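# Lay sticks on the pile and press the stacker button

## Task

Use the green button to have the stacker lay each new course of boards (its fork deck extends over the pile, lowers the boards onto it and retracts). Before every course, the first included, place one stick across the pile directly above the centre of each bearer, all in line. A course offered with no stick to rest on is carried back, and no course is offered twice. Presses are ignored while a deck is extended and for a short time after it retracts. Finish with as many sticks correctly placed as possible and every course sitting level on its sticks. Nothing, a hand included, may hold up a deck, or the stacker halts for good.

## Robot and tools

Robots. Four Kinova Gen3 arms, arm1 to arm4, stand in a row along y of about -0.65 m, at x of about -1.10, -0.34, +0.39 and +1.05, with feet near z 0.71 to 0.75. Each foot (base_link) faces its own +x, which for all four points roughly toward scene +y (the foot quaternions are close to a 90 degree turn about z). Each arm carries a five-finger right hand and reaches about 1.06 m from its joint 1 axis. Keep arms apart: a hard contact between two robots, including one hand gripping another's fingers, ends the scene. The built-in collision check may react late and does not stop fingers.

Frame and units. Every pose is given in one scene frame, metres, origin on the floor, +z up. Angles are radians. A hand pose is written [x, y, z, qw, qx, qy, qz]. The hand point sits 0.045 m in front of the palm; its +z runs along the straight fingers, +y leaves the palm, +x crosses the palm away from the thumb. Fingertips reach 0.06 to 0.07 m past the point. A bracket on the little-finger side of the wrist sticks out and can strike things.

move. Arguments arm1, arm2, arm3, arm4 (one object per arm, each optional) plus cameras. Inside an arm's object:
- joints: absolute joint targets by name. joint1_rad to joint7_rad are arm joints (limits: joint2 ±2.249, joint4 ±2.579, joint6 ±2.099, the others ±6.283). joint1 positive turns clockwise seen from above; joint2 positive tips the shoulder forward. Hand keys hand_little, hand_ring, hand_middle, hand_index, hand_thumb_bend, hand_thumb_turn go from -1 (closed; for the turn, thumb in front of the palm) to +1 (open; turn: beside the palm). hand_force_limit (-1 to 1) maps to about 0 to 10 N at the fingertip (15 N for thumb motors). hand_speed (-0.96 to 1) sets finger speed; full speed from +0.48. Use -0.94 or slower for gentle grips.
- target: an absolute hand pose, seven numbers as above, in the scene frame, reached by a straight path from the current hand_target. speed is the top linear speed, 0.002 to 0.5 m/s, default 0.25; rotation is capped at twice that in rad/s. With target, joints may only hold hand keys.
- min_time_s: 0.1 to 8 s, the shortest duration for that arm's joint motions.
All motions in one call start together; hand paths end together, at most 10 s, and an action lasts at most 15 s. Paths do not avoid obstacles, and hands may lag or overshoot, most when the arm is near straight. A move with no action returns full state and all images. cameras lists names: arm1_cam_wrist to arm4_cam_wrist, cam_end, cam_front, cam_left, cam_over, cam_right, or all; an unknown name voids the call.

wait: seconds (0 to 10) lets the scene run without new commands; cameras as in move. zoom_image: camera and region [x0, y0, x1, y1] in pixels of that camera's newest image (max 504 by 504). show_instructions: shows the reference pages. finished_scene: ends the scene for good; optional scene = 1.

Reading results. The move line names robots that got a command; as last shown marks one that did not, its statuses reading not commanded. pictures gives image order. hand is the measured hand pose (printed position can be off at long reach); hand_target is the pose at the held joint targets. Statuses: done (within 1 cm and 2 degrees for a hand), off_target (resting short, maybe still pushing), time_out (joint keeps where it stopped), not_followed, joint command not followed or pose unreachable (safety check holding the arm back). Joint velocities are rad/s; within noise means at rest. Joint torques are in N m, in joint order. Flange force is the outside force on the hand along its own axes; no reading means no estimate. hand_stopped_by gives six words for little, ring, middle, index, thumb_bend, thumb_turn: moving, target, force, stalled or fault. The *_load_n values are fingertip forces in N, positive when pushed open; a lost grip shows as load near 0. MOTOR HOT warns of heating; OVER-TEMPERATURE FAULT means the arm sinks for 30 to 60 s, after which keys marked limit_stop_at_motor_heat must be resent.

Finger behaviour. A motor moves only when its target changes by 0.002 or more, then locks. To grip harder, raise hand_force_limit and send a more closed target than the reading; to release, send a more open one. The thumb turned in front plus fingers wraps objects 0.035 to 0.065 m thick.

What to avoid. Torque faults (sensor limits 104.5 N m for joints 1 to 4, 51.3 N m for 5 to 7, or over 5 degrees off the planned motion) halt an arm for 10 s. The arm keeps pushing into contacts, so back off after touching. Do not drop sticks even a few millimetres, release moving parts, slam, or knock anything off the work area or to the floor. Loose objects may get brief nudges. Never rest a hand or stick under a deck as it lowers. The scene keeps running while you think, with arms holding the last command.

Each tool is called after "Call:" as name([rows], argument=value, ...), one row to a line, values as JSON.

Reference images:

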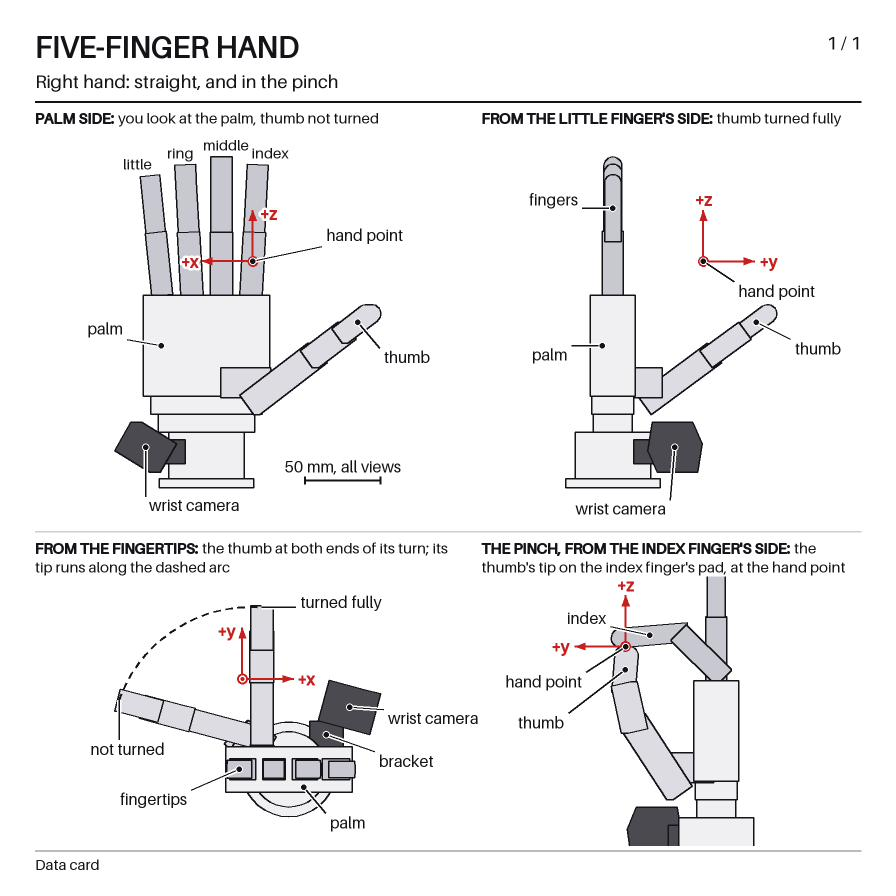

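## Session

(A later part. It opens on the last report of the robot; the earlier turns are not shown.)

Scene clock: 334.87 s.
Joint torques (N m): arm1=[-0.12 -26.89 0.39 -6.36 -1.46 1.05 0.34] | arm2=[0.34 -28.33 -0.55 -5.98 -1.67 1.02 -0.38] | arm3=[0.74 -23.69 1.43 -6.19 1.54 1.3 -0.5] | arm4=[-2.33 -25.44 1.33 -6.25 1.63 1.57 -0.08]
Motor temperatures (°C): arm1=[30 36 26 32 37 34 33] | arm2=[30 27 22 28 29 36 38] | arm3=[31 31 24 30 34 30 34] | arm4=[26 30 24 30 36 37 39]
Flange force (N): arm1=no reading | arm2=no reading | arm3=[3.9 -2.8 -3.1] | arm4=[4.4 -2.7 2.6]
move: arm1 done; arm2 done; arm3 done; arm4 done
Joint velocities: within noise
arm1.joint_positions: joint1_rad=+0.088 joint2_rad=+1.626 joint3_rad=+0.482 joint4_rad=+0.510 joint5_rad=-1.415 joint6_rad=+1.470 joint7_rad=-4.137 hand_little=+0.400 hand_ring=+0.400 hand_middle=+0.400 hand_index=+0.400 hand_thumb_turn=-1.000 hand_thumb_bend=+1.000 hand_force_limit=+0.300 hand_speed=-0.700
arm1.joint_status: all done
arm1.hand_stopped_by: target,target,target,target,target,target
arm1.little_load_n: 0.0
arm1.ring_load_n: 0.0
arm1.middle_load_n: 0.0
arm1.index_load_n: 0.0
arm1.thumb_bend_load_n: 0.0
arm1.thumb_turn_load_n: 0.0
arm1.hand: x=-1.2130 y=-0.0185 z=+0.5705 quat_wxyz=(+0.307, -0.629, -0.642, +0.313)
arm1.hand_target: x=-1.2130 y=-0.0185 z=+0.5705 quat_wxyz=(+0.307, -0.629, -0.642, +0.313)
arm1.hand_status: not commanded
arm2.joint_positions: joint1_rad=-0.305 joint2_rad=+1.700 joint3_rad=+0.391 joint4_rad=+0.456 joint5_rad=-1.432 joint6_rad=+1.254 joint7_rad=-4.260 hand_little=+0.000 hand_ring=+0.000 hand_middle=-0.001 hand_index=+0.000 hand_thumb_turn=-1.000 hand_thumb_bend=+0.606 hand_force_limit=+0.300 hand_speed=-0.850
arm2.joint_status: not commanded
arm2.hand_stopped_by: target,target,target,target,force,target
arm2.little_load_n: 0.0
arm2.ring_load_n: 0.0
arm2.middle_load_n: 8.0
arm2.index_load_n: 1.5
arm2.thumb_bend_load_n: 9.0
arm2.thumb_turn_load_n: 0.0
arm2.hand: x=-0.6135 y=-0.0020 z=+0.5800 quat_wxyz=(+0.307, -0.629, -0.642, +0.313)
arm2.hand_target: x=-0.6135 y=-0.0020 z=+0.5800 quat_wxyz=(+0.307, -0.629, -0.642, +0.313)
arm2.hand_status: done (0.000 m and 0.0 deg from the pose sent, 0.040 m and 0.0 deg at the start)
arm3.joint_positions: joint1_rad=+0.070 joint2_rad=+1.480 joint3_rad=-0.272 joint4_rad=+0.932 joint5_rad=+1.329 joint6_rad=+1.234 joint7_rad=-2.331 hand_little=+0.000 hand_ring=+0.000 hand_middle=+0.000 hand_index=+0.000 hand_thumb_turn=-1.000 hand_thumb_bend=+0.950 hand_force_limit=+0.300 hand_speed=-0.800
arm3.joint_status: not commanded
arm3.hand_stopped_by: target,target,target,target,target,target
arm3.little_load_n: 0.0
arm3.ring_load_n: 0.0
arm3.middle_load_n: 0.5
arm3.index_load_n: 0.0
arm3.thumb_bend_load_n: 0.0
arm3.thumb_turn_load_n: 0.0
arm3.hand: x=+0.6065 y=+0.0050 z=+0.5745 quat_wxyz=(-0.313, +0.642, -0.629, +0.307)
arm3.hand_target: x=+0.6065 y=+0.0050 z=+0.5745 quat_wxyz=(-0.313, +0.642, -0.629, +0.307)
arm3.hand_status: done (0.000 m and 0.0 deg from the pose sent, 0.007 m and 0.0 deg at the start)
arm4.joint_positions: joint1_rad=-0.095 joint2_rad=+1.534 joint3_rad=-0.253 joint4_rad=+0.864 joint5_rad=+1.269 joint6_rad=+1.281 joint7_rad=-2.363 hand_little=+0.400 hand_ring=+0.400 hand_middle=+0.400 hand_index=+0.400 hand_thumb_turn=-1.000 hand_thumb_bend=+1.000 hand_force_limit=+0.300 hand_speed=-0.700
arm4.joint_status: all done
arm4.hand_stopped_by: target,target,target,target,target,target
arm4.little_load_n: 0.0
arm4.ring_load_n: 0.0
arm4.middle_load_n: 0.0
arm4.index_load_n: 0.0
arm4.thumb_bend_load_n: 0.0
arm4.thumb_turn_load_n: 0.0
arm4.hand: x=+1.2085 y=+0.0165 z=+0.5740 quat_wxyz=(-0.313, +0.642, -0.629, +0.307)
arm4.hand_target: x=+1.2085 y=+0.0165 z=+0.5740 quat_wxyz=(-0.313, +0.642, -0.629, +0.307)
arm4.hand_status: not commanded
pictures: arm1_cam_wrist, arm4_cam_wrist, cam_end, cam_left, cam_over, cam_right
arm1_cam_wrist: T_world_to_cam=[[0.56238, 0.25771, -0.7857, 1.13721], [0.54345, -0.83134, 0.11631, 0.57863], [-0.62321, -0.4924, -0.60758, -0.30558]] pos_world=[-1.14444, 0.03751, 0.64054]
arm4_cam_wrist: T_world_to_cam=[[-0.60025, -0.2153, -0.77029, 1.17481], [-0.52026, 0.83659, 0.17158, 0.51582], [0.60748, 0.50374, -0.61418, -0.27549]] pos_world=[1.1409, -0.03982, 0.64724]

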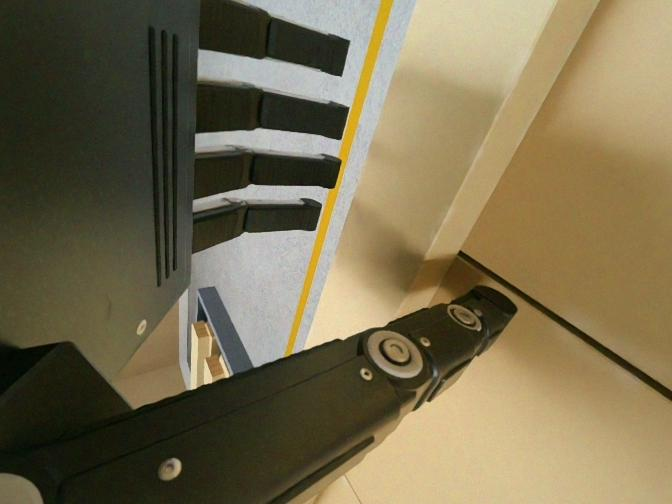

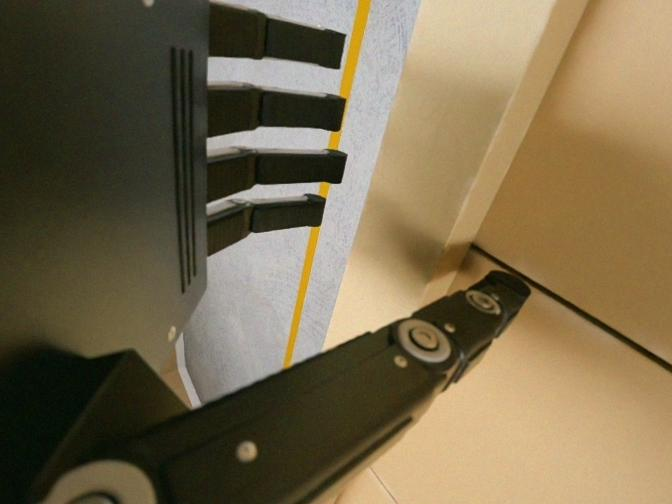

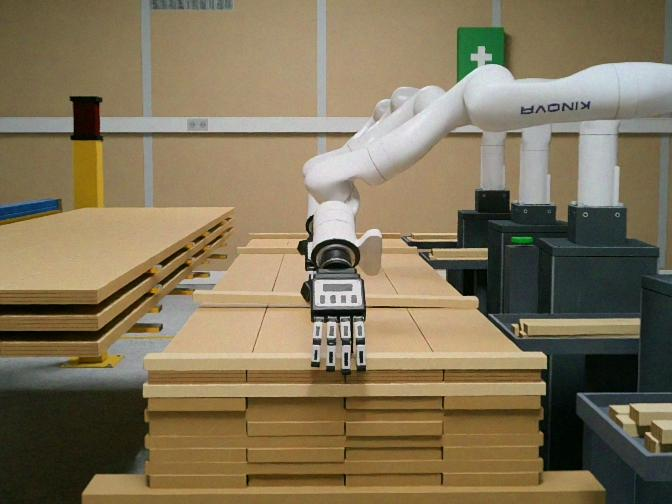

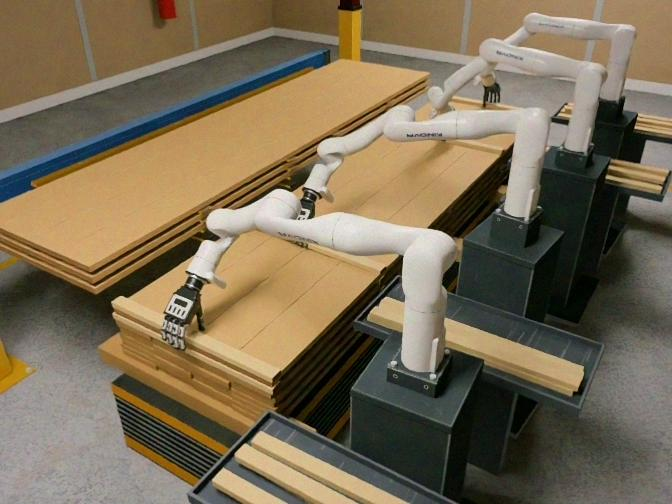

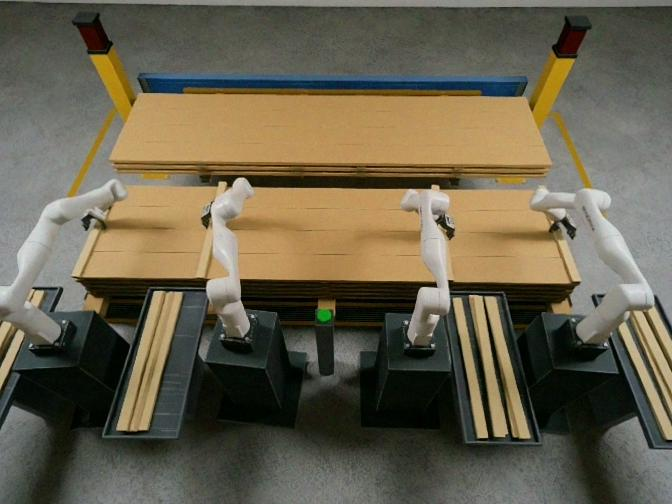

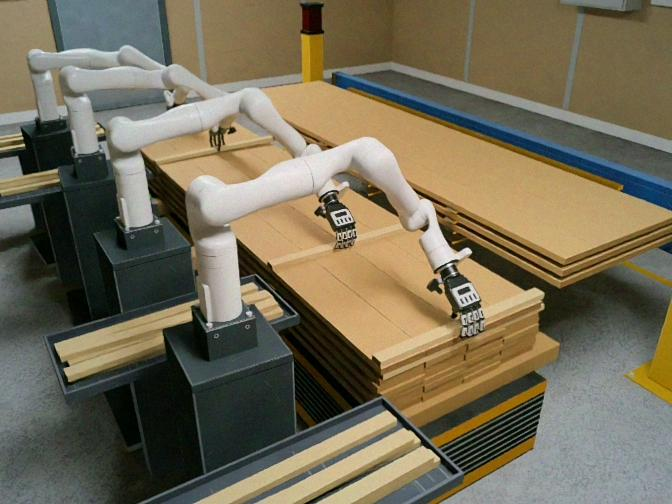

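Call:
move(arm1={"target":[-1.2130,-0.0185,0.66,0.3070,-0.6294,-0.6416,0.3130],"speed":0.1}, arm2={"target":[-0.6135,-0.0020,0.5725,0.3070,-0.6294,-0.6416,0.3130],"speed":0.04}, arm3={"joints":{"hand_little":0.4,"hand_ring":0.4,"hand_middle":0.4,"hand_index":0.4,"hand_thumb_bend":1.0,"hand_speed":-0.7}}, arm4={"target":[1.2085,0.0165,0.66,0.3130,-0.6416,0.6294,-0.3070],"speed":0.1})

Call:
move(arm1={"target":[-1.18,-0.28,0.82,0,0,0.8988,-0.4384],"speed":0.25}, arm2={"target":[-0.6135,-0.0020,0.5700,0.3070,-0.6294,-0.6416,0.3130],"speed":0.03}, arm3={"target":[0.6065,0.005,0.66,0.3130,-0.6416,0.6294,-0.3070],"speed":0.1}, arm4={"target":[1.12,-0.28,0.82,0,0,0.8988,-0.4384],"speed":0.25})

Scene clock: 337.43 s.
Joint torques (N m): arm1=[-0.13 -26.88 0.91 -6.36 -1.46 1.07 0.37] | arm2=[0.4 -27.39 -0.42 -5.77 -1.47 0.69 -0.34] | arm3=[0.96 -23.53 1.58 -6.2 1.58 1.35 -0.49] | arm4=[-2.23 -25.13 1.06 -6.51 1.69 1.5 -0.07]
Motor temperatures (°C): arm1=[30 36 26 32 37 34 33] | arm2=[30 27 22 28 29 36 38] | arm3=[31 31 24 30 34 30 34] | arm4=[26 30 24 30 36 37 39]
Flange force (N): arm1=[2.9 1.7 1.0] | arm2=no reading | arm3=[4.1 -2.8 -3.6] | arm4=[4.7 -2.3 2.7]
move: arm1 done; arm2 done; arm3 done; arm4 done
Joint velocities: within noise
arm1.joint_positions: joint1_rad=+0.056 joint2_rad=+1.442 joint3_rad=+0.496 joint4_rad=+0.672 joint5_rad=-1.394 joint6_rad=+1.527 joint7_rad=-4.143 hand_little=+0.400 hand_ring=+0.400 hand_middle=+0.400 hand_index=+0.400 hand_thumb_turn=-1.000 hand_thumb_bend=+1.000 hand_force_limit=+0.300 hand_speed=-0.700
arm1.joint_status: not commanded
arm1.hand_stopped_by: target,target,target,target,target,target
arm1.little_load_n: 0.0
arm1.ring_load_n: 0.0
arm1.middle_load_n: 0.0
arm1.index_load_n: 0.0
arm1.thumb_bend_load_n: 0.0
arm1.thumb_turn_load_n: 0.0
arm1.hand: x=-1.2130 y=-0.0185 z=+0.6600 quat_wxyz=(+0.307, -0.629, -0.642, +0.313)
arm1.hand_target: x=-1.2130 y=-0.0185 z=+0.6600 quat_wxyz=(+0.307, -0.629, -0.642, +0.313)
arm1.hand_status: done (0.000 m and 0.0 deg from the pose sent, 0.089 m and 0.0 deg at the start)
arm2.joint_positions: joint1_rad=-0.300 joint2_rad=+1.721 joint3_rad=+0.393 joint4_rad=+0.427 joint5_rad=-1.432 joint6_rad=+1.252 joint7_rad=-4.269 hand_little=+0.000 hand_ring=+0.000 hand_middle=-0.001 hand_index=+0.000 hand_thumb_turn=-1.000 hand_thumb_bend=+0.606 hand_force_limit=+0.300 hand_speed=-0.850
arm2.joint_status: not commanded
arm2.hand_stopped_by: target,target,target,target,force,target
arm2.little_load_n: 0.0
arm2.ring_load_n: 0.0
arm2.middle_load_n: 8.0
arm2.index_load_n: 1.0
arm2.thumb_bend_load_n: 9.0
arm2.thumb_turn_load_n: 0.0
arm2.hand: x=-0.6135 y=-0.0020 z=+0.5725 quat_wxyz=(+0.307, -0.629, -0.642, +0.313)
arm2.hand_target: x=-0.6135 y=-0.0020 z=+0.5725 quat_wxyz=(+0.307, -0.629, -0.642, +0.313)
arm2.hand_status: done (0.000 m and 0.0 deg from the pose sent, 0.008 m and 0.0 deg at the start)
arm3.joint_positions: joint1_rad=+0.070 joint2_rad=+1.480 joint3_rad=-0.272 joint4_rad=+0.932 joint5_rad=+1.329 joint6_rad=+1.234 joint7_rad=-2.331 hand_little=+0.400 hand_ring=+0.400 hand_middle=+0.400 hand_index=+0.400 hand_thumb_turn=-1.000 hand_thumb_bend=+1.000 hand_force_limit=+0.300 hand_speed=-0.700
arm3.joint_status: all done
arm3.hand_stopped_by: target,target,target,target,target,target
arm3.little_load_n: 0.0
arm3.ring_load_n: 0.0
arm3.middle_load_n: 0.0
arm3.index_load_n: 0.0
arm3.thumb_bend_load_n: 0.0
arm3.thumb_turn_load_n: 0.0
arm3.hand: x=+0.6065 y=+0.0050 z=+0.5745 quat_wxyz=(-0.313, +0.642, -0.629, +0.307)
arm3.hand_target: x=+0.6065 y=+0.0050 z=+0.5745 quat_wxyz=(-0.313, +0.642, -0.629, +0.307)
arm3.hand_status: not commanded
arm4.joint_positions: joint1_rad=-0.078 joint2_rad=+1.355 joint3_rad=-0.269 joint4_rad=+1.000 joint5_rad=+1.245 joint6_rad=+1.321 joint7_rad=-2.330 hand_little=+0.400 hand_ring=+0.400 hand_middle=+0.400 hand_index=+0.400 hand_thumb_turn=-1.000 hand_thumb_bend=+1.000 hand_force_limit=+0.300 hand_speed=-0.700
arm4.joint_status: not commanded
arm4.hand_stopped_by: target,target,target,target,target,target
arm4.little_load_n: 0.0
arm4.ring_load_n: 0.0
arm4.middle_load_n: 0.0
arm4.index_load_n: 0.0
arm4.thumb_bend_load_n: 0.0
arm4.thumb_turn_load_n: 0.0
arm4.hand: x=+1.2085 y=+0.0165 z=+0.6600 quat_wxyz=(-0.313, +0.642, -0.629, +0.307)
arm4.hand_target: x=+1.2085 y=+0.0165 z=+0.6600 quat_wxyz=(-0.313, +0.642, -0.629, +0.307)
arm4.hand_status: done (0.000 m and 0.0 deg from the pose sent, 0.086 m and 0.0 deg at the start)
pictures: none

Scene clock: 341.27 s.
Joint torques (N m): arm1=[-0.17 -21.36 3.39 -4.78 0.4 1.9 0.37] | arm2=[-0.65 -20.81 0.38 -3.81 -0.31 -0.37 -0.19] | arm3=[0.96 -23.32 1.3 -6.52 1.66 1.3 -0.49] | arm4=[-2.24 -20.72 -1.07 -5.11 -0.04 2.15 -0.08]
Motor temperatures (°C): arm1=[30 36 26 32 37 34 33] | arm2=[30 27 22 28 29 36 38] | arm3=[31 32 24 30 34 30 34] | arm4=[26 31 24 30 36 37 39]
Flange force (N): arm1=[0.7 1.7 0.9] | arm2=no reading | arm3=[4.3 -2.4 -3.1] | arm4=[-2.6 -2.4 5.4]
move: arm1 done; arm2 done; arm3 done; arm4 done
Joint velocities: within noise
arm1.joint_positions: joint1_rad=-0.422 joint2_rad=+1.034 joint3_rad=+0.614 joint4_rad=+1.176 joint5_rad=-0.463 joint6_rad=+1.992 joint7_rad=-3.002 hand_little=+0.400 hand_ring=+0.400 hand_middle=+0.400 hand_index=+0.400 hand_thumb_turn=-1.000 hand_thumb_bend=+1.000 hand_force_limit=+0.300 hand_speed=-0.700
arm1.joint_status: not commanded
arm1.hand_stopped_by: target,target,target,target,target,target
arm1.little_load_n: 0.0
arm1.ring_load_n: 0.0
arm1.middle_load_n: 0.0
arm1.index_load_n: 0.0
arm1.thumb_bend_load_n: 0.0
arm1.thumb_turn_load_n: 0.0
arm1.hand: x=-1.1800 y=-0.2800 z=+0.8200 quat_wxyz=(+0.000, +0.000, -0.899, +0.438)
arm1.hand_target: x=-1.1800 y=-0.2800 z=+0.8200 quat_wxyz=(+0.000, +0.000, -0.899, +0.438)
arm1.hand_status: done (0.000 m and 0.0 deg from the pose sent, 0.308 m and 88.9 deg at the start)
arm2.joint_positions: joint1_rad=-0.299 joint2_rad=+1.729 joint3_rad=+0.393 joint4_rad=+0.417 joint5_rad=-1.432 joint6_rad=+1.251 joint7_rad=-4.272 hand_little=+0.000 hand_ring=+0.000 hand_middle=-0.001 hand_index=+0.000 hand_thumb_turn=-1.000 hand_thumb_bend=+0.606 hand_force_limit=+0.300 hand_speed=-0.850
arm2.joint_status: not commanded
arm2.hand_stopped_by: target,target,target,target,force,target
arm2.little_load_n: 0.0
arm2.ring_load_n: 0.0
arm2.middle_load_n: 7.0
arm2.index_load_n: 0.0
arm2.thumb_bend_load_n: 10.0
arm2.thumb_turn_load_n: 1.5
arm2.hand: x=-0.6135 y=-0.0020 z=+0.5700 quat_wxyz=(+0.307, -0.629, -0.642, +0.313)
arm2.hand_target: x=-0.6135 y=-0.0020 z=+0.5700 quat_wxyz=(+0.307, -0.629, -0.642, +0.313)
arm2.hand_status: done (0.000 m and 0.0 deg from the pose sent, 0.003 m and 0.0 deg at the start)
arm3.joint_positions: joint1_rad=+0.089 joint2_rad=+1.309 joint3_rad=-0.293 joint4_rad=+1.043 joint5_rad=+1.298 joint6_rad=+1.279 joint7_rad=-2.280 hand_little=+0.400 hand_ring=+0.400 hand_middle=+0.400 hand_index=+0.400 hand_thumb_turn=-1.000 hand_thumb_bend=+1.000 hand_force_limit=+0.300 hand_speed=-0.700
arm3.joint_status: not commanded
arm3.hand_stopped_by: target,target,target,target,target,target
arm3.little_load_n: 0.0
arm3.ring_load_n: 0.0
arm3.middle_load_n: 0.0
arm3.index_load_n: 0.0
arm3.thumb_bend_load_n: 0.0
arm3.thumb_turn_load_n: 0.0
arm3.hand: x=+0.6065 y=+0.0050 z=+0.6600 quat_wxyz=(-0.313, +0.642, -0.629, +0.307)
arm3.hand_target: x=+0.6065 y=+0.0050 z=+0.6600 quat_wxyz=(-0.313, +0.642, -0.629, +0.307)
arm3.hand_status: done (0.000 m and 0.0 deg from the pose sent, 0.085 m and 0.0 deg at the start)
arm4.joint_positions: joint1_rad=+0.151 joint2_rad=+0.999 joint3_rad=-0.363 joint4_rad=+1.289 joint5_rad=+0.198 joint6_rad=+1.812 joint7_rad=-3.325 hand_little=+0.400 hand_ring=+0.400 hand_middle=+0.400 hand_index=+0.400 hand_thumb_turn=-1.000 hand_thumb_bend=+1.000 hand_force_limit=+0.300 hand_speed=-0.700
arm4.joint_status: not commanded
arm4.hand_stopped_by: target,target,target,target,target,target
arm4.little_load_n: 0.0
arm4.ring_load_n: 0.0
arm4.middle_load_n: 0.0
arm4.index_load_n: -0.5
arm4.thumb_bend_load_n: 0.0
arm4.thumb_turn_load_n: 0.0
arm4.hand: x=+1.1200 y=-0.2800 z=+0.8200 quat_wxyz=(+0.000, +0.000, -0.899, +0.438)
arm4.hand_target: x=+1.1200 y=-0.2800 z=+0.8200 quat_wxyz=(+0.000, +0.000, -0.899, +0.438)
arm4.hand_status: done (0.000 m and 0.0 deg from the pose sent, 0.348 m and 91.1 deg at the start)
pictures: none

Call:
move(arm1={"joints":{"joint1_rad":-1.499,"joint2_rad":-0.05,"joint3_rad":0,"joint4_rad":1.6,"joint5_rad":0,"joint6_rad":1.94,"joint7_rad":-1.57,"hand_little":0.1,"hand_ring":0.1,"hand_middle":0.1,"hand_index":0.1,"hand_thumb_bend":0.72,"hand_speed":-0.6},"min_time_s":2.5}, arm2={"target":[-0.6135,-0.0020,0.5710,0.3070,-0.6294,-0.6416,0.3130],"speed":0.03,"joints":{"hand_thumb_bend":0.95,"hand_speed":-0.8}}, arm3={"target":[0.45,-0.28,0.82,0,0,0.8988,-0.4384],"speed":0.25}, arm4={"joints":{"joint1_rad":1.506,"joint2_rad":-0.05,"joint3_rad":0,"joint4_rad":1.6,"joint5_rad":0,"joint6_rad":1.94,"joint7_rad":-1.57,"hand_little":0.1,"hand_ring":0.1,"hand_middle":0.1,"hand_index":0.1,"hand_thumb_bend":0.72,"hand_speed":-0.6},"min_time_s":2.5})

Call:
move(arm2={"target":[-0.6135,-0.0020,0.5770,0.3070,-0.6294,-0.6416,0.3130],"speed":0.03}, arm3={"joints":{"joint1_rad":1.564,"joint2_rad":-0.05,"joint3_rad":0,"joint4_rad":1.6,"joint5_rad":0,"joint6_rad":1.94,"joint7_rad":-1.57,"hand_little":0.1,"hand_ring":0.1,"hand_middle":0.1,"hand_index":0.1,"hand_thumb_bend":0.72,"hand_speed":-0.6},"min_time_s":2.5})

Call:
move(arm2={"joints":{"hand_little":0.4,"hand_ring":0.4,"hand_middle":0.4,"hand_index":0.4,"hand_thumb_bend":1.0,"hand_speed":-0.7}}, cameras=["cam_over","cam_right","cam_left","cam_end","arm1_cam_wrist","arm3_cam_wrist","arm4_cam_wrist"])

Scene clock: 345.87 s.
Joint torques (N m): arm1=[-0.12 -6.79 0.02 -7.72 0.05 0.74 0.4] | arm2=[0.6 -27.24 -0.28 -5.62 -1.34 0.81 -0.37] | arm3=[0.88 -19.39 -0.62 -5.19 -0.01 1.89 -0.48] | arm4=[-2.36 -6.46 0.48 -8.36 0.27 0.97 0.02]
Motor temperatures (°C): arm1=[30 36 26 32 37 34 33] | arm2=[30 27 22 28 29 36 38] | arm3=[31 32 24 30 34 30 34] | arm4=[26 31 24 30 36 37 39]
Flange force (N): arm1=[-0.6 1.6 1.2] | arm2=no reading | arm3=[1.1 -4.3 2.8] | arm4=[0.5 -2.0 4.5]
move: arm1 done; arm2 done; arm3 done; arm4 done
Joint velocities: within noise
arm1.joint_positions: joint1_rad=-1.499 joint2_rad=-0.050 joint3_rad=+0.000 joint4_rad=+1.600 joint5_rad=+0.000 joint6_rad=+1.940 joint7_rad=-1.570 hand_little=+0.100 hand_ring=+0.100 hand_middle=+0.100 hand_index=+0.100 hand_thumb_turn=-1.000 hand_thumb_bend=+0.720 hand_force_limit=+0.300 hand_speed=-0.600
arm1.joint_status: all done
arm1.hand_stopped_by: target,target,target,target,target,target
arm1.little_load_n: 0.0
arm1.ring_load_n: 0.0
arm1.middle_load_n: 0.0
arm1.index_load_n: 0.0
arm1.thumb_bend_load_n: 0.0
arm1.thumb_turn_load_n: 0.0
arm1.hand: x=-1.3132 y=-0.7015 z=+1.1059 quat_wxyz=(+0.005, +0.985, +0.002, +0.172)
arm1.hand_target: x=-1.3132 y=-0.7015 z=+1.1059 quat_wxyz=(+0.005, +0.985, +0.002, +0.172)
arm1.hand_status: not commanded
arm2.joint_positions: joint1_rad=-0.299 joint2_rad=+1.726 joint3_rad=+0.393 joint4_rad=+0.421 joint5_rad=-1.432 joint6_rad=+1.251 joint7_rad=-4.271 hand_little=+0.000 hand_ring=+0.000 hand_middle=-0.002 hand_index=+0.000 hand_thumb_turn=-1.000 hand_thumb_bend=+0.950 hand_force_limit=+0.300 hand_speed=-0.800
arm2.joint_status: all done
arm2.hand_stopped_by: target,target,target,target,target,target
arm2.little_load_n: 0.0
arm2.ring_load_n: 0.0
arm2.middle_load_n: 1.0
arm2.index_load_n: 0.0
arm2.thumb_bend_load_n: 0.0
arm2.thumb_turn_load_n: 0.5
arm2.hand: x=-0.6135 y=-0.0020 z=+0.5710 quat_wxyz=(+0.307, -0.629, -0.642, +0.313)
arm2.hand_target: x=-0.6135 y=-0.0020 z=+0.5710 quat_wxyz=(+0.307, -0.629, -0.642, +0.313)
arm2.hand_status: done (0.000 m and 0.0 deg from the pose sent, 0.001 m and 0.0 deg at the start)
arm3.joint_positions: joint1_rad=+0.204 joint2_rad=+0.989 joint3_rad=-0.391 joint4_rad=+1.233 joint5_rad=+0.188 joint6_rad=+1.883 joint7_rad=-3.337 hand_little=+0.400 hand_ring=+0.400 hand_middle=+0.400 hand_index=+0.400 hand_thumb_turn=-1.000 hand_thumb_bend=+1.000 hand_force_limit=+0.300 hand_speed=-0.700
arm3.joint_status: not commanded
arm3.hand_stopped_by: target,target,target,target,target,target
arm3.little_load_n: 0.0
arm3.ring_load_n: 0.0
arm3.middle_load_n: 0.0
arm3.index_load_n: 0.0
arm3.thumb_bend_load_n: 0.0
arm3.thumb_turn_load_n: 0.5
arm3.hand: x=+0.4500 y=-0.2800 z=+0.8200 quat_wxyz=(+0.000, +0.000, -0.899, +0.438)
arm3.hand_target: x=+0.4500 y=-0.2800 z=+0.8200 quat_wxyz=(+0.000, +0.000, -0.899, +0.438)
arm3.hand_status: done (0.000 m and 0.0 deg from the pose sent, 0.362 m and 91.1 deg at the start)
arm4.joint_positions: joint1_rad=+1.506 joint2_rad=-0.050 joint3_rad=+0.000 joint4_rad=+1.600 joint5_rad=+0.000 joint6_rad=+1.940 joint7_rad=-1.570 hand_little=+0.100 hand_ring=+0.100 hand_middle=+0.100 hand_index=+0.100 hand_thumb_turn=-1.000 hand_thumb_bend=+0.720 hand_force_limit=+0.300 hand_speed=-0.600
arm4.joint_status: all done
arm4.hand_stopped_by: target,target,target,target,target,target
arm4.little_load_n: 0.0
arm4.ring_load_n: 0.5
arm4.middle_load_n: 0.0
arm4.index_load_n: 0.0
arm4.thumb_bend_load_n: 0.0
arm4.thumb_turn_load_n: 0.0
arm4.hand: x=+1.2579 y=-0.6150 z=+1.1461 quat_wxyz=(+0.171, +0.000, -0.985, +0.000)
arm4.hand_target: x=+1.2579 y=-0.6150 z=+1.1461 quat_wxyz=(+0.171, +0.000, -0.985, +0.000)
arm4.hand_status: not commanded
pictures: none

Scene clock: 348.77 s.
Joint torques (N m): arm1=[-0.17 -6.84 -0.03 -7.66 0.08 0.74 0.44] | arm2=[0.59 -27.27 -0.23 -5.61 -1.34 0.85 -0.38] | arm3=[0.49 -5.7 0.81 -8.17 0.22 0.76 -0.43] | arm4=[-2.34 -6.42 0.52 -8.31 0.25 0.99 0.01]
Motor temperatures (°C): arm1=[30 36 26 32 37 34 33] | arm2=[30 27 22 28 29 36 38] | arm3=[31 32 24 30 34 30 34] | arm4=[26 31 24 30 36 37 39]
Flange force (N): arm1=[-0.8 1.6 0.9] | arm2=no reading | arm3=[1.8 1.3 3.2] | arm4=[0.5 -1.9 4.4]
move: arm2 done; arm3 done
Joint velocities: within noise
arm1, arm4: as last shown
arm2.joint_positions: joint1_rad=-0.303 joint2_rad=+1.708 joint3_rad=+0.392 joint4_rad=+0.445 joint5_rad=-1.432 joint6_rad=+1.253 joint7_rad=-4.264 hand_little=+0.000 hand_ring=+0.000 hand_middle=-0.002 hand_index=+0.000 hand_thumb_turn=-1.000 hand_thumb_bend=+0.950 hand_force_limit=+0.300 hand_speed=-0.800
arm2.joint_status: not commanded
arm2.hand_stopped_by: target,target,target,target,target,target
arm2.little_load_n: 0.0
arm2.ring_load_n: 0.0
arm2.middle_load_n: 1.0
arm2.index_load_n: 0.0
arm2.thumb_bend_load_n: 0.0
arm2.thumb_turn_load_n: 0.0
arm2.hand: x=-0.6135 y=-0.0020 z=+0.5770 quat_wxyz=(+0.307, -0.629, -0.642, +0.313)
arm2.hand_target: x=-0.6135 y=-0.0020 z=+0.5770 quat_wxyz=(+0.307, -0.629, -0.642, +0.313)
arm2.hand_status: done (0.000 m and 0.0 deg from the pose sent, 0.006 m and 0.0 deg at the start)
arm3.joint_positions: joint1_rad=+1.564 joint2_rad=-0.050 joint3_rad=+0.000 joint4_rad=+1.600 joint5_rad=+0.000 joint6_rad=+1.940 joint7_rad=-1.570 hand_little=+0.100 hand_ring=+0.100 hand_middle=+0.100 hand_index=+0.100 hand_thumb_turn=-1.000 hand_thumb_bend=+0.720 hand_force_limit=+0.300 hand_speed=-0.600
arm3.joint_status: all done
arm3.hand_stopped_by: target,target,target,target,target,target
arm3.little_load_n: 0.0
arm3.ring_load_n: 0.0
arm3.middle_load_n: 0.0
arm3.index_load_n: 0.0
arm3.thumb_bend_load_n: 0.0
arm3.thumb_turn_load_n: 0.0
arm3.hand: x=+0.5933 y=-0.6257 z=+1.1246 quat_wxyz=(+0.166, +0.000, -0.986, -0.002)
arm3.hand_target: x=+0.5933 y=-0.6257 z=+1.1246 quat_wxyz=(+0.166, +0.000, -0.986, -0.002)
arm3.hand_status: not commanded
arm4.ring_load_n: 0.0
pictures: none

Scene clock: 349.73 s.
Joint torques (N m): arm1=[-0.18 -6.79 0 -7.7 0.05 0.71 0.45] | arm2=[0.35 -27.16 -0.33 -5.59 -1.39 0.85 -0.35] | arm3=[0.55 -5.71 0.83 -8.13 0.2 0.77 -0.42] | arm4=[-2.34 -6.45 0.49 -8.35 0.21 0.95 -0.04]
Motor temperatures (°C): arm1=[30 36 26 32 37 34 33] | arm2=[30 27 22 28 29 36 38] | arm3=[31 32 24 30 34 30 34] | arm4=[26 31 24 30 36 37 39]
Flange force (N): arm1=[-0.6 1.6 1.0] | arm2=no reading | arm3=[1.7 1.5 3.0] | arm4=[0.5 -2.2 4.5]
move: arm2 done
Joint velocities: within noise
arm1, arm3, arm4: as last shown
arm2.joint_positions: joint1_rad=-0.303 joint2_rad=+1.708 joint3_rad=+0.392 joint4_rad=+0.445 joint5_rad=-1.432 joint6_rad=+1.253 joint7_rad=-4.264 hand_little=+0.400 hand_ring=+0.400 hand_middle=+0.400 hand_index=+0.400 hand_thumb_turn=-1.000 hand_thumb_bend=+1.000 hand_force_limit=+0.300 hand_speed=-0.700
arm2.joint_status: all done
arm2.hand_stopped_by: target,target,target,target,target,target
arm2.little_load_n: 0.0
arm2.ring_load_n: 0.0
arm2.middle_load_n: 0.0
arm2.index_load_n: 0.0
arm2.thumb_bend_load_n: 0.0
arm2.thumb_turn_load_n: 0.0
arm2.hand: x=-0.6135 y=-0.0020 z=+0.5770 quat_wxyz=(+0.307, -0.629, -0.642, +0.313)
arm2.hand_target: x=-0.6135 y=-0.0020 z=+0.5770 quat_wxyz=(+0.307, -0.629, -0.642, +0.313)
arm2.hand_status: not commanded
pictures: arm1_cam_wrist, arm3_cam_wrist, arm4_cam_wrist, cam_end, cam_left, cam_over, cam_right
arm1_cam_wrist: T_world_to_cam=[[0.24641, -0.9674, 0.05855, -0.41779], [-0.95654, -0.23303, 0.17527, -1.61221], [-0.15591, -0.09919, -0.98278, 0.92536]] pos_world=[-1.29494, -0.68808, 1.21646]
arm3_cam_wrist: T_world_to_cam=[[-0.27978, 0.95674, 0.07983, 0.67785], [0.93942, 0.25567, 0.22829, -0.65595], [0.198, 0.13887, -0.97032, 1.17543]] pos_world=[0.57313, -0.64405, 1.23616]
arm4_cam_wrist: T_world_to_cam=[[-0.19182, 0.97888, 0.07072, 0.76593], [0.9663, 0.17577, 0.18805, -1.3236], [0.17165, 0.10441, -0.97961, 1.08546]] pos_world=[1.2396, -0.63043, 1.25807]

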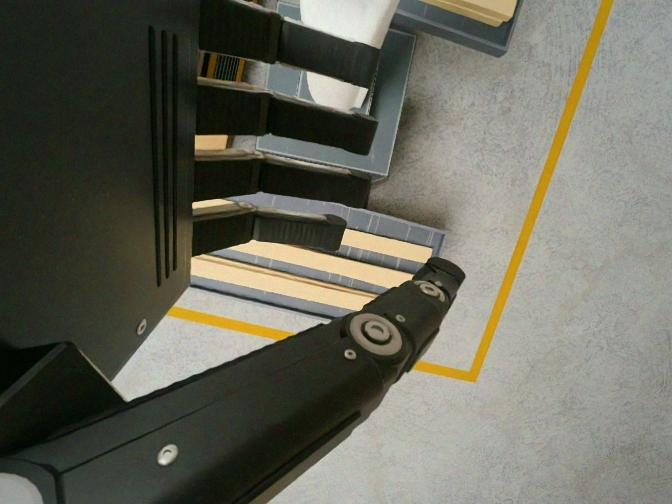

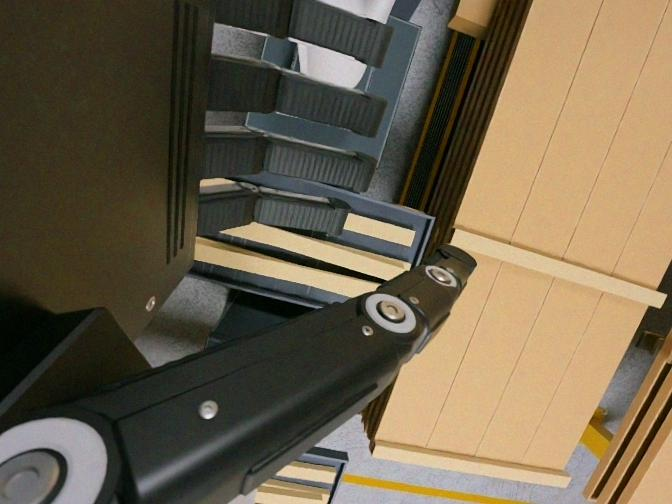

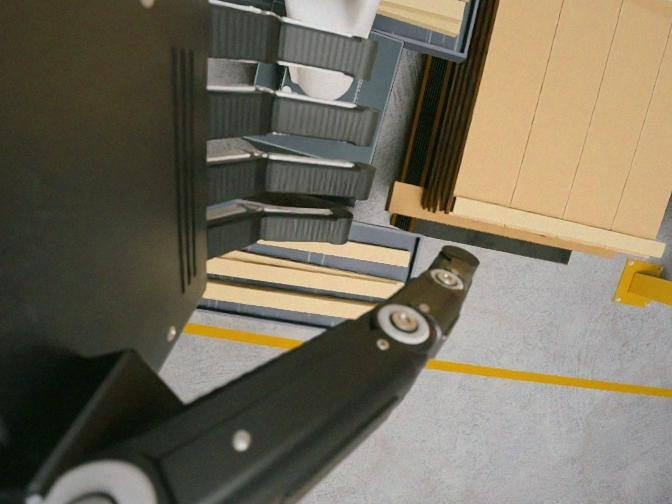

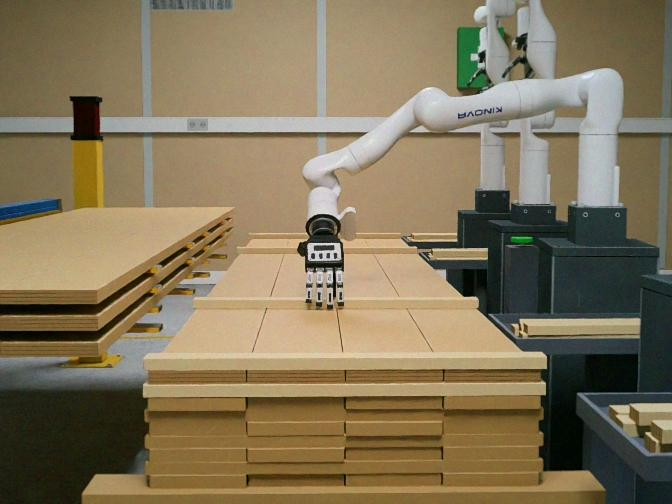

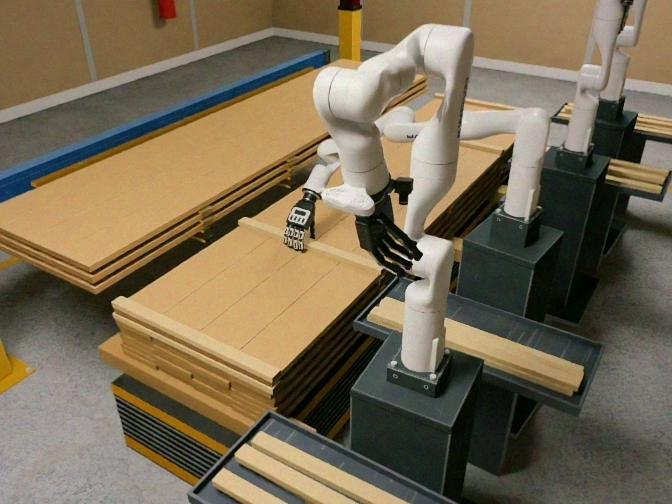

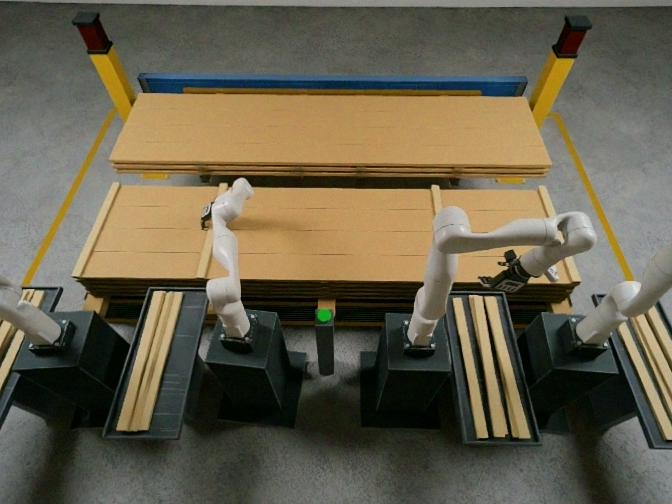

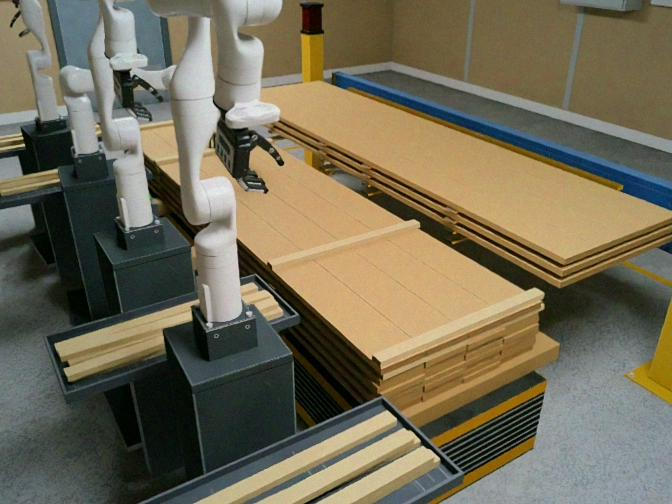

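Call:
zoom_image(camera="cam_over", region=[60, 170, 230, 300])

Call:
zoom_image(camera="cam_over", region=[420, 170, 590, 300])

Call:
zoom_image(camera="cam_right", region=[360, 270, 560, 420])

Call:
zoom_image(camera="cam_over", region=[440, 280, 560, 450])

Scaled by 2.965 from the camera's image (finer frame: 960x720).

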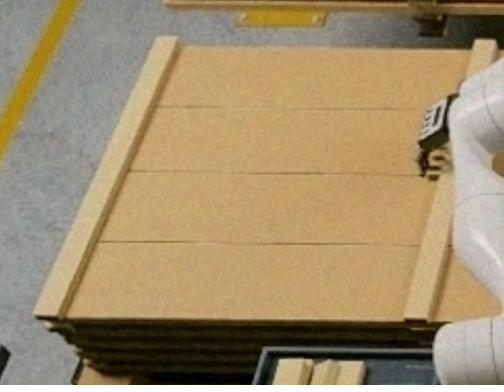

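Scaled by 2.965 from the camera's image (finer frame: 960x720).

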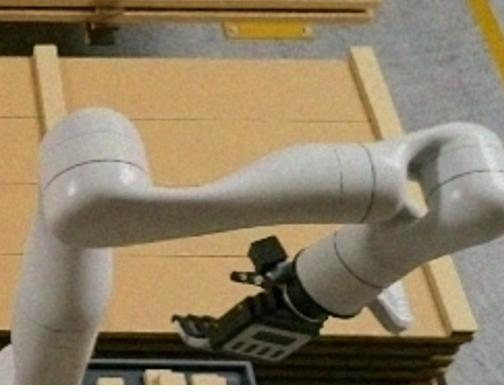

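Scaled by 2.520 from the camera's image (finer frame: 960x720).

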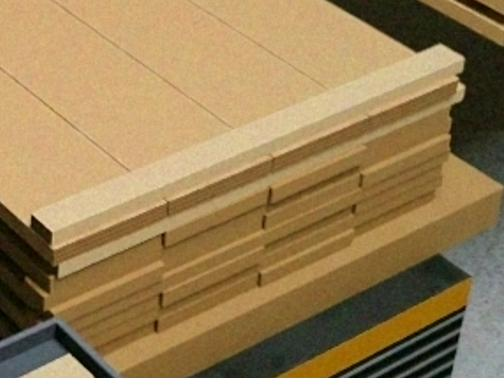

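Scaled by 2.965 from the camera's image (finer frame: 960x720).

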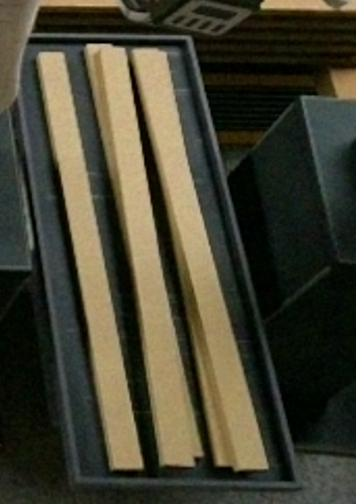

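Call:
move(arm1={"target":[-1.350,-0.678,0.68,0.3154,-0.6466,0.6244,-0.3046],"speed":0.3}, arm2={"target":[-0.6135,-0.0020,0.66,0.3070,-0.6294,-0.6416,0.3130],"speed":0.1}, arm3={"target":[0.6198,-0.7128,0.68,0.3048,-0.6249,-0.6459,0.3151],"speed":0.3}, arm4={"target":[1.350,-0.7125,0.68,0.3046,-0.6244,-0.6466,0.3154],"speed":0.3})

Call:
move(arm2={"target":[-0.45,-0.28,0.82,0,0,0.8988,-0.4384],"speed":0.25}, cameras=["arm1_cam_wrist","arm3_cam_wrist","arm4_cam_wrist","cam_over"])

Scene clock: 354.37 s.
Joint torques (N m): arm1=[-0.25 -17.86 0.71 -1.53 0.13 1.95 0.36] | arm2=[0.32 -27.21 0.25 -5.48 -1.41 0.89 -0.37] | arm3=[0.49 -15.9 1.98 -1.02 0.45 1.95 -0.49] | arm4=[-2.43 -19.48 1.94 -2.21 0.51 2.15 -0.06]
Motor temperatures (°C): arm1=[30 36 26 32 37 34 33] | arm2=[30 28 22 28 29 36 38] | arm3=[31 32 24 30 34 30 34] | arm4=[26 30 24 30 36 37 39]
Flange force (N): arm1=[0.5 0.8 2.3] | arm2=[10.3 2.7 3.5] | arm3=[1.6 -3.8 0.8] | arm4=[-3.1 -0.2 3.0]
move: arm1 done; arm2 done; arm3 done; arm4 done
Joint velocities: within noise
arm1.joint_positions: joint1_rad=-1.705 joint2_rad=+1.005 joint3_rad=+0.075 joint4_rad=+1.779 joint5_rad=-0.144 joint6_rad=+1.274 joint7_rad=-3.138 hand_little=+0.100 hand_ring=+0.100 hand_middle=+0.100 hand_index=+0.100 hand_thumb_turn=-1.000 hand_thumb_bend=+0.720 hand_force_limit=+0.300 hand_speed=-0.600
arm1.joint_status: not commanded
arm1.hand_stopped_by: target,target,target,target,target,target
arm1.little_load_n: 0.0
arm1.ring_load_n: 0.0
arm1.middle_load_n: 0.0
arm1.index_load_n: 0.0
arm1.thumb_bend_load_n: 0.0
arm1.thumb_turn_load_n: 0.0
arm1.hand: x=-1.3500 y=-0.6780 z=+0.6800 quat_wxyz=(-0.315, +0.647, -0.624, +0.305)
arm1.hand_target: x=-1.3500 y=-0.6780 z=+0.6800 quat_wxyz=(-0.315, +0.647, -0.624, +0.305)
arm1.hand_status: done (0.000 m and 0.0 deg from the pose sent, 0.428 m and 93.3 deg at the start)
arm2.joint_positions: joint1_rad=-0.336 joint2_rad=+1.512 joint3_rad=+0.396 joint4_rad=+0.657 joint5_rad=-1.421 joint6_rad=+1.291 joint7_rad=-4.239 hand_little=+0.400 hand_ring=+0.400 hand_middle=+0.400 hand_index=+0.400 hand_thumb_turn=-1.000 hand_thumb_bend=+1.000 hand_force_limit=+0.300 hand_speed=-0.700
arm2.joint_status: not commanded
arm2.hand_stopped_by: target,target,target,target,target,target
arm2.little_load_n: 0.0
arm2.ring_load_n: 0.0
arm2.middle_load_n: 0.0
arm2.index_load_n: 0.0
arm2.thumb_bend_load_n: 0.0
arm2.thumb_turn_load_n: 0.0
arm2.hand: x=-0.6135 y=-0.0020 z=+0.6600 quat_wxyz=(+0.307, -0.629, -0.642, +0.313)
arm2.hand_target: x=-0.6135 y=-0.0020 z=+0.6600 quat_wxyz=(+0.307, -0.629, -0.642, +0.313)
arm2.hand_status: done (0.000 m and 0.0 deg from the pose sent, 0.083 m and 0.0 deg at the start)
arm3.joint_positions: joint1_rad=+1.457 joint2_rad=+1.047 joint3_rad=+0.123 joint4_rad=+1.821 joint5_rad=-0.076 joint6_rad=+1.204 joint7_rad=-3.038 hand_little=+0.100 hand_ring=+0.100 hand_middle=+0.100 hand_index=+0.100 hand_thumb_turn=-1.000 hand_thumb_bend=+0.720 hand_force_limit=+0.300 hand_speed=-0.600
arm3.joint_status: not commanded
arm3.hand_stopped_by: target,target,target,target,target,target
arm3.little_load_n: 0.0
arm3.ring_load_n: 0.0
arm3.middle_load_n: 0.0
arm3.index_load_n: 0.0
arm3.thumb_bend_load_n: 0.0
arm3.thumb_turn_load_n: 0.0
arm3.hand: x=+0.6198 y=-0.7128 z=+0.6800 quat_wxyz=(+0.305, -0.625, -0.646, +0.315)
arm3.hand_target: x=+0.6198 y=-0.7128 z=+0.6800 quat_wxyz=(+0.305, -0.625, -0.646, +0.315)
arm3.hand_status: done (0.000 m and 0.0 deg from the pose sent, 0.454 m and 93.3 deg at the start)
arm4.joint_positions: joint1_rad=+1.409 joint2_rad=+1.151 joint3_rad=+0.158 joint4_rad=+1.556 joint5_rad=-0.088 joint6_rad=+1.357 joint7_rad=-3.007 hand_little=+0.100 hand_ring=+0.100 hand_middle=+0.100 hand_index=+0.100 hand_thumb_turn=-1.000 hand_thumb_bend=+0.720 hand_force_limit=+0.300 hand_speed=-0.600
arm4.joint_status: not commanded
arm4.hand_stopped_by: target,target,target,target,target,target
arm4.little_load_n: 0.0
arm4.ring_load_n: 0.0
arm4.middle_load_n: 0.0
arm4.index_load_n: 0.0
arm4.thumb_bend_load_n: 0.0
arm4.thumb_turn_load_n: 0.0
arm4.hand: x=+1.3500 y=-0.7125 z=+0.6800 quat_wxyz=(+0.305, -0.624, -0.647, +0.315)
arm4.hand_target: x=+1.3500 y=-0.7125 z=+0.6800 quat_wxyz=(+0.305, -0.624, -0.647, +0.315)
arm4.hand_status: done (0.000 m and 0.0 deg from the pose sent, 0.485 m and 92.9 deg at the start)
pictures: none

Scene clock: 358.13 s.
Joint torques (N m): arm1=[-0.2 -17.89 0.69 -1.54 0.16 1.92 0.39] | arm2=[0.41 -21.37 2.88 -3.11 0.35 1.96 -0.37] | arm3=[0.49 -15.88 2 -1.12 0.45 1.95 -0.48] | arm4=[-2.45 -19.39 1.96 -2.41 0.53 2.12 -0.03]
Motor temperatures (°C): arm1=[30 36 26 32 37 34 33] | arm2=[30 28 22 28 29 36 38] | arm3=[31 32 24 30 34 30 34] | arm4=[26 30 24 30 36 37 39]
Flange force (N): arm1=[0.6 0.8 2.3] | arm2=[1.5 4.2 -2.7] | arm3=[1.7 -4.1 1.1] | arm4=[-3.0 -1.0 3.4]
move: arm2 done
Joint velocities: within noise
arm1, arm3, arm4: as last shown
arm2.joint_positions: joint1_rad=-0.640 joint2_rad=+1.081 joint3_rad=+0.536 joint4_rad=+1.238 joint5_rad=-0.504 joint6_rad=+1.878 joint7_rad=-3.070 hand_little=+0.400 hand_ring=+0.400 hand_middle=+0.400 hand_index=+0.400 hand_thumb_turn=-1.000 hand_thumb_bend=+1.000 hand_force_limit=+0.300 hand_speed=-0.700
arm2.joint_status: not commanded
arm2.hand_stopped_by: target,target,target,target,target,target
arm2.little_load_n: 0.0
arm2.ring_load_n: 0.0
arm2.middle_load_n: 0.0
arm2.index_load_n: 0.0
arm2.thumb_bend_load_n: 0.0
arm2.thumb_turn_load_n: 0.0
arm2.hand: x=-0.4500 y=-0.2800 z=+0.8200 quat_wxyz=(+0.000, +0.000, -0.899, +0.438)
arm2.hand_target: x=-0.4500 y=-0.2800 z=+0.8200 quat_wxyz=(+0.000, +0.000, -0.899, +0.438)
arm2.hand_status: done (0.000 m and 0.0 deg from the pose sent, 0.360 m and 88.9 deg at the start)
arm1_cam_wrist: T_world_to_cam=[[-0.55825, -0.26652, -0.7857, -0.39802], [-0.55642, 0.82273, 0.11627, -0.2713], [0.61543, 0.50209, -0.60759, 1.69724]] pos_world=[-1.41768, -0.73503, 0.75004]
arm3_cam_wrist: T_world_to_cam=[[0.56402, 0.3078, -0.76625, 0.39387], [0.5958, -0.79419, 0.11954, -1.01853], [-0.57175, -0.52395, -0.63133, 0.52488]] pos_world=[0.68479, -0.65513, 0.75493]
arm4_cam_wrist: T_world_to_cam=[[0.5968, 0.22483, -0.77025, -0.11797], [0.53336, -0.82833, 0.17147, -1.42742], [-0.59947, -0.51315, -0.61426, 0.97571]] pos_world=[1.41664, -0.65516, 0.75324]

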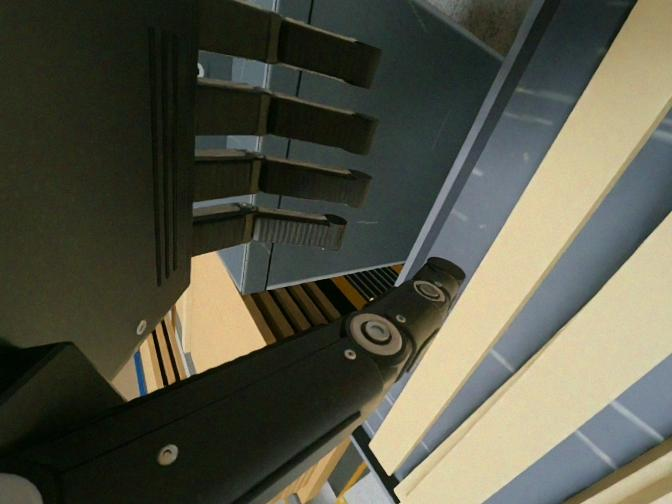

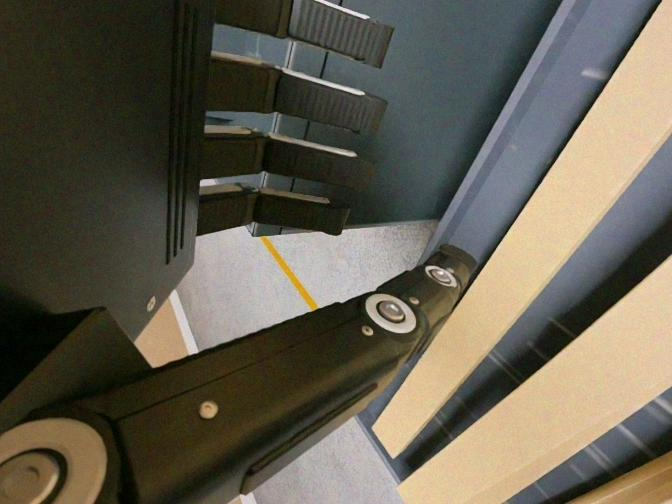

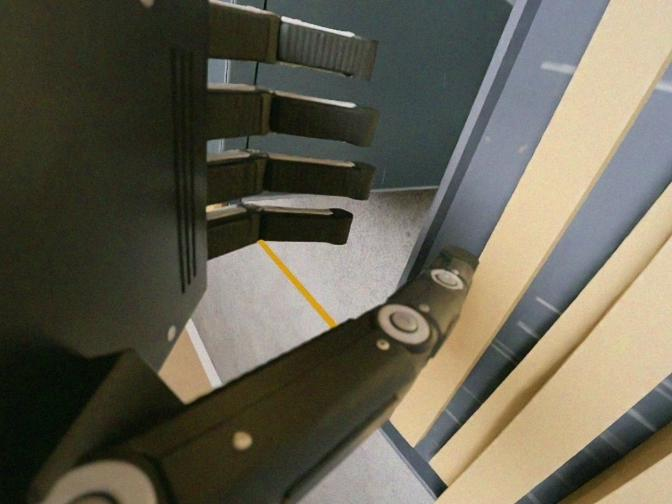

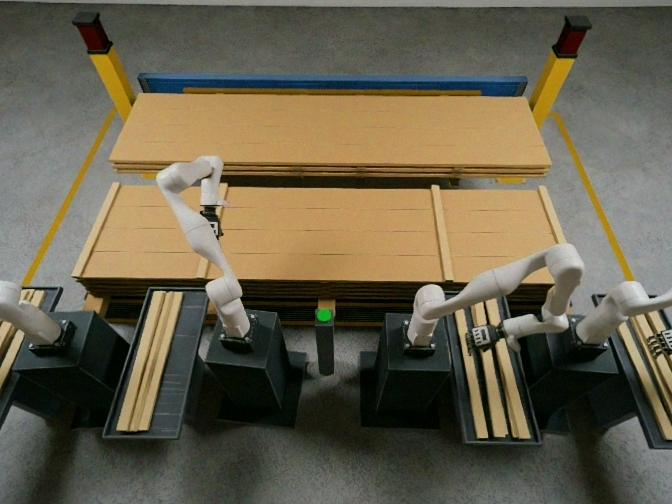

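Call:
zoom_image(camera="arm3_cam_wrist", region=[360, 340, 520, 480])

Call:
zoom_image(camera="arm4_cam_wrist", region=[370, 340, 530, 480])

Call:
zoom_image(camera="arm1_cam_wrist", region=[350, 350, 510, 490])

Scaled by 3.150 from the camera's image (finer frame: 960x720).

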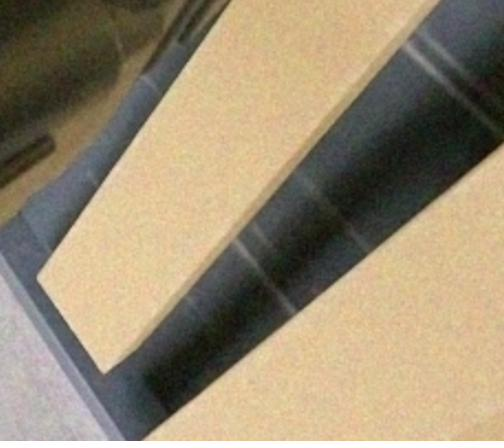

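Scaled by 3.150 from the camera's image (finer frame: 960x720).

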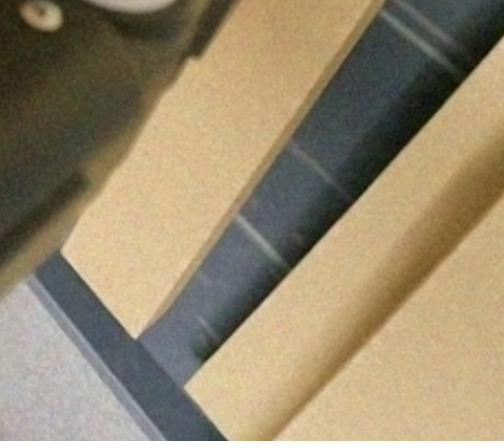

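Scaled by 3.150 from the camera's image (finer frame: 960x720).

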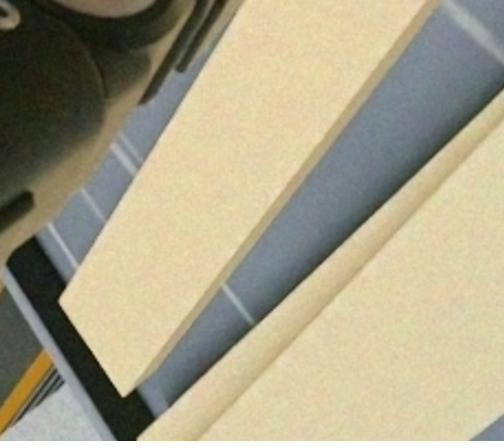

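Call:
zoom_image(camera="arm3_cam_wrist", region=[540, 60, 672, 200])

Call:
zoom_image(camera="arm4_cam_wrist", region=[510, 60, 642, 200])

Call:
zoom_image(camera="arm1_cam_wrist", region=[540, 60, 672, 200])

Scaled by 3.600 from the camera's image (finer frame: 960x720).

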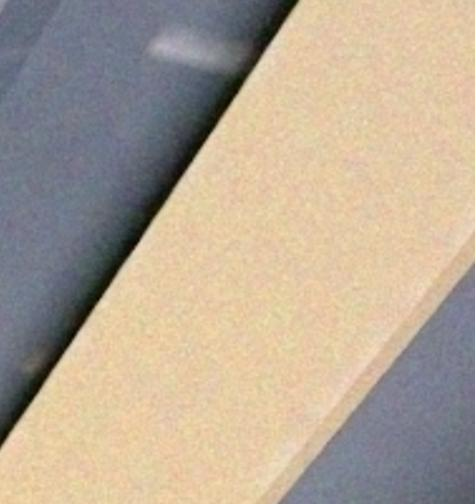

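Scaled by 3.600 from the camera's image (finer frame: 960x720).

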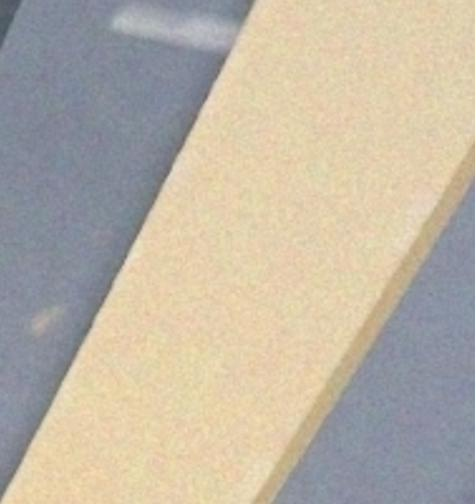

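Scaled by 3.600 from the camera's image (finer frame: 960x720).

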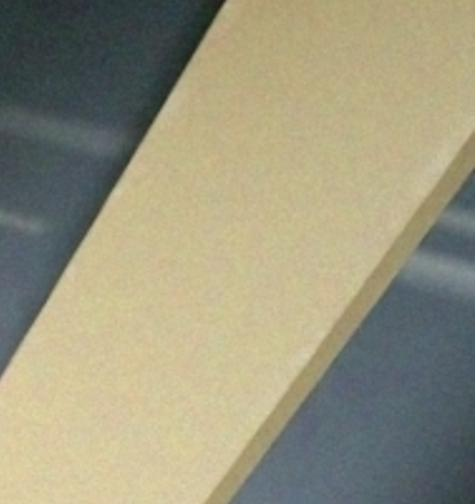

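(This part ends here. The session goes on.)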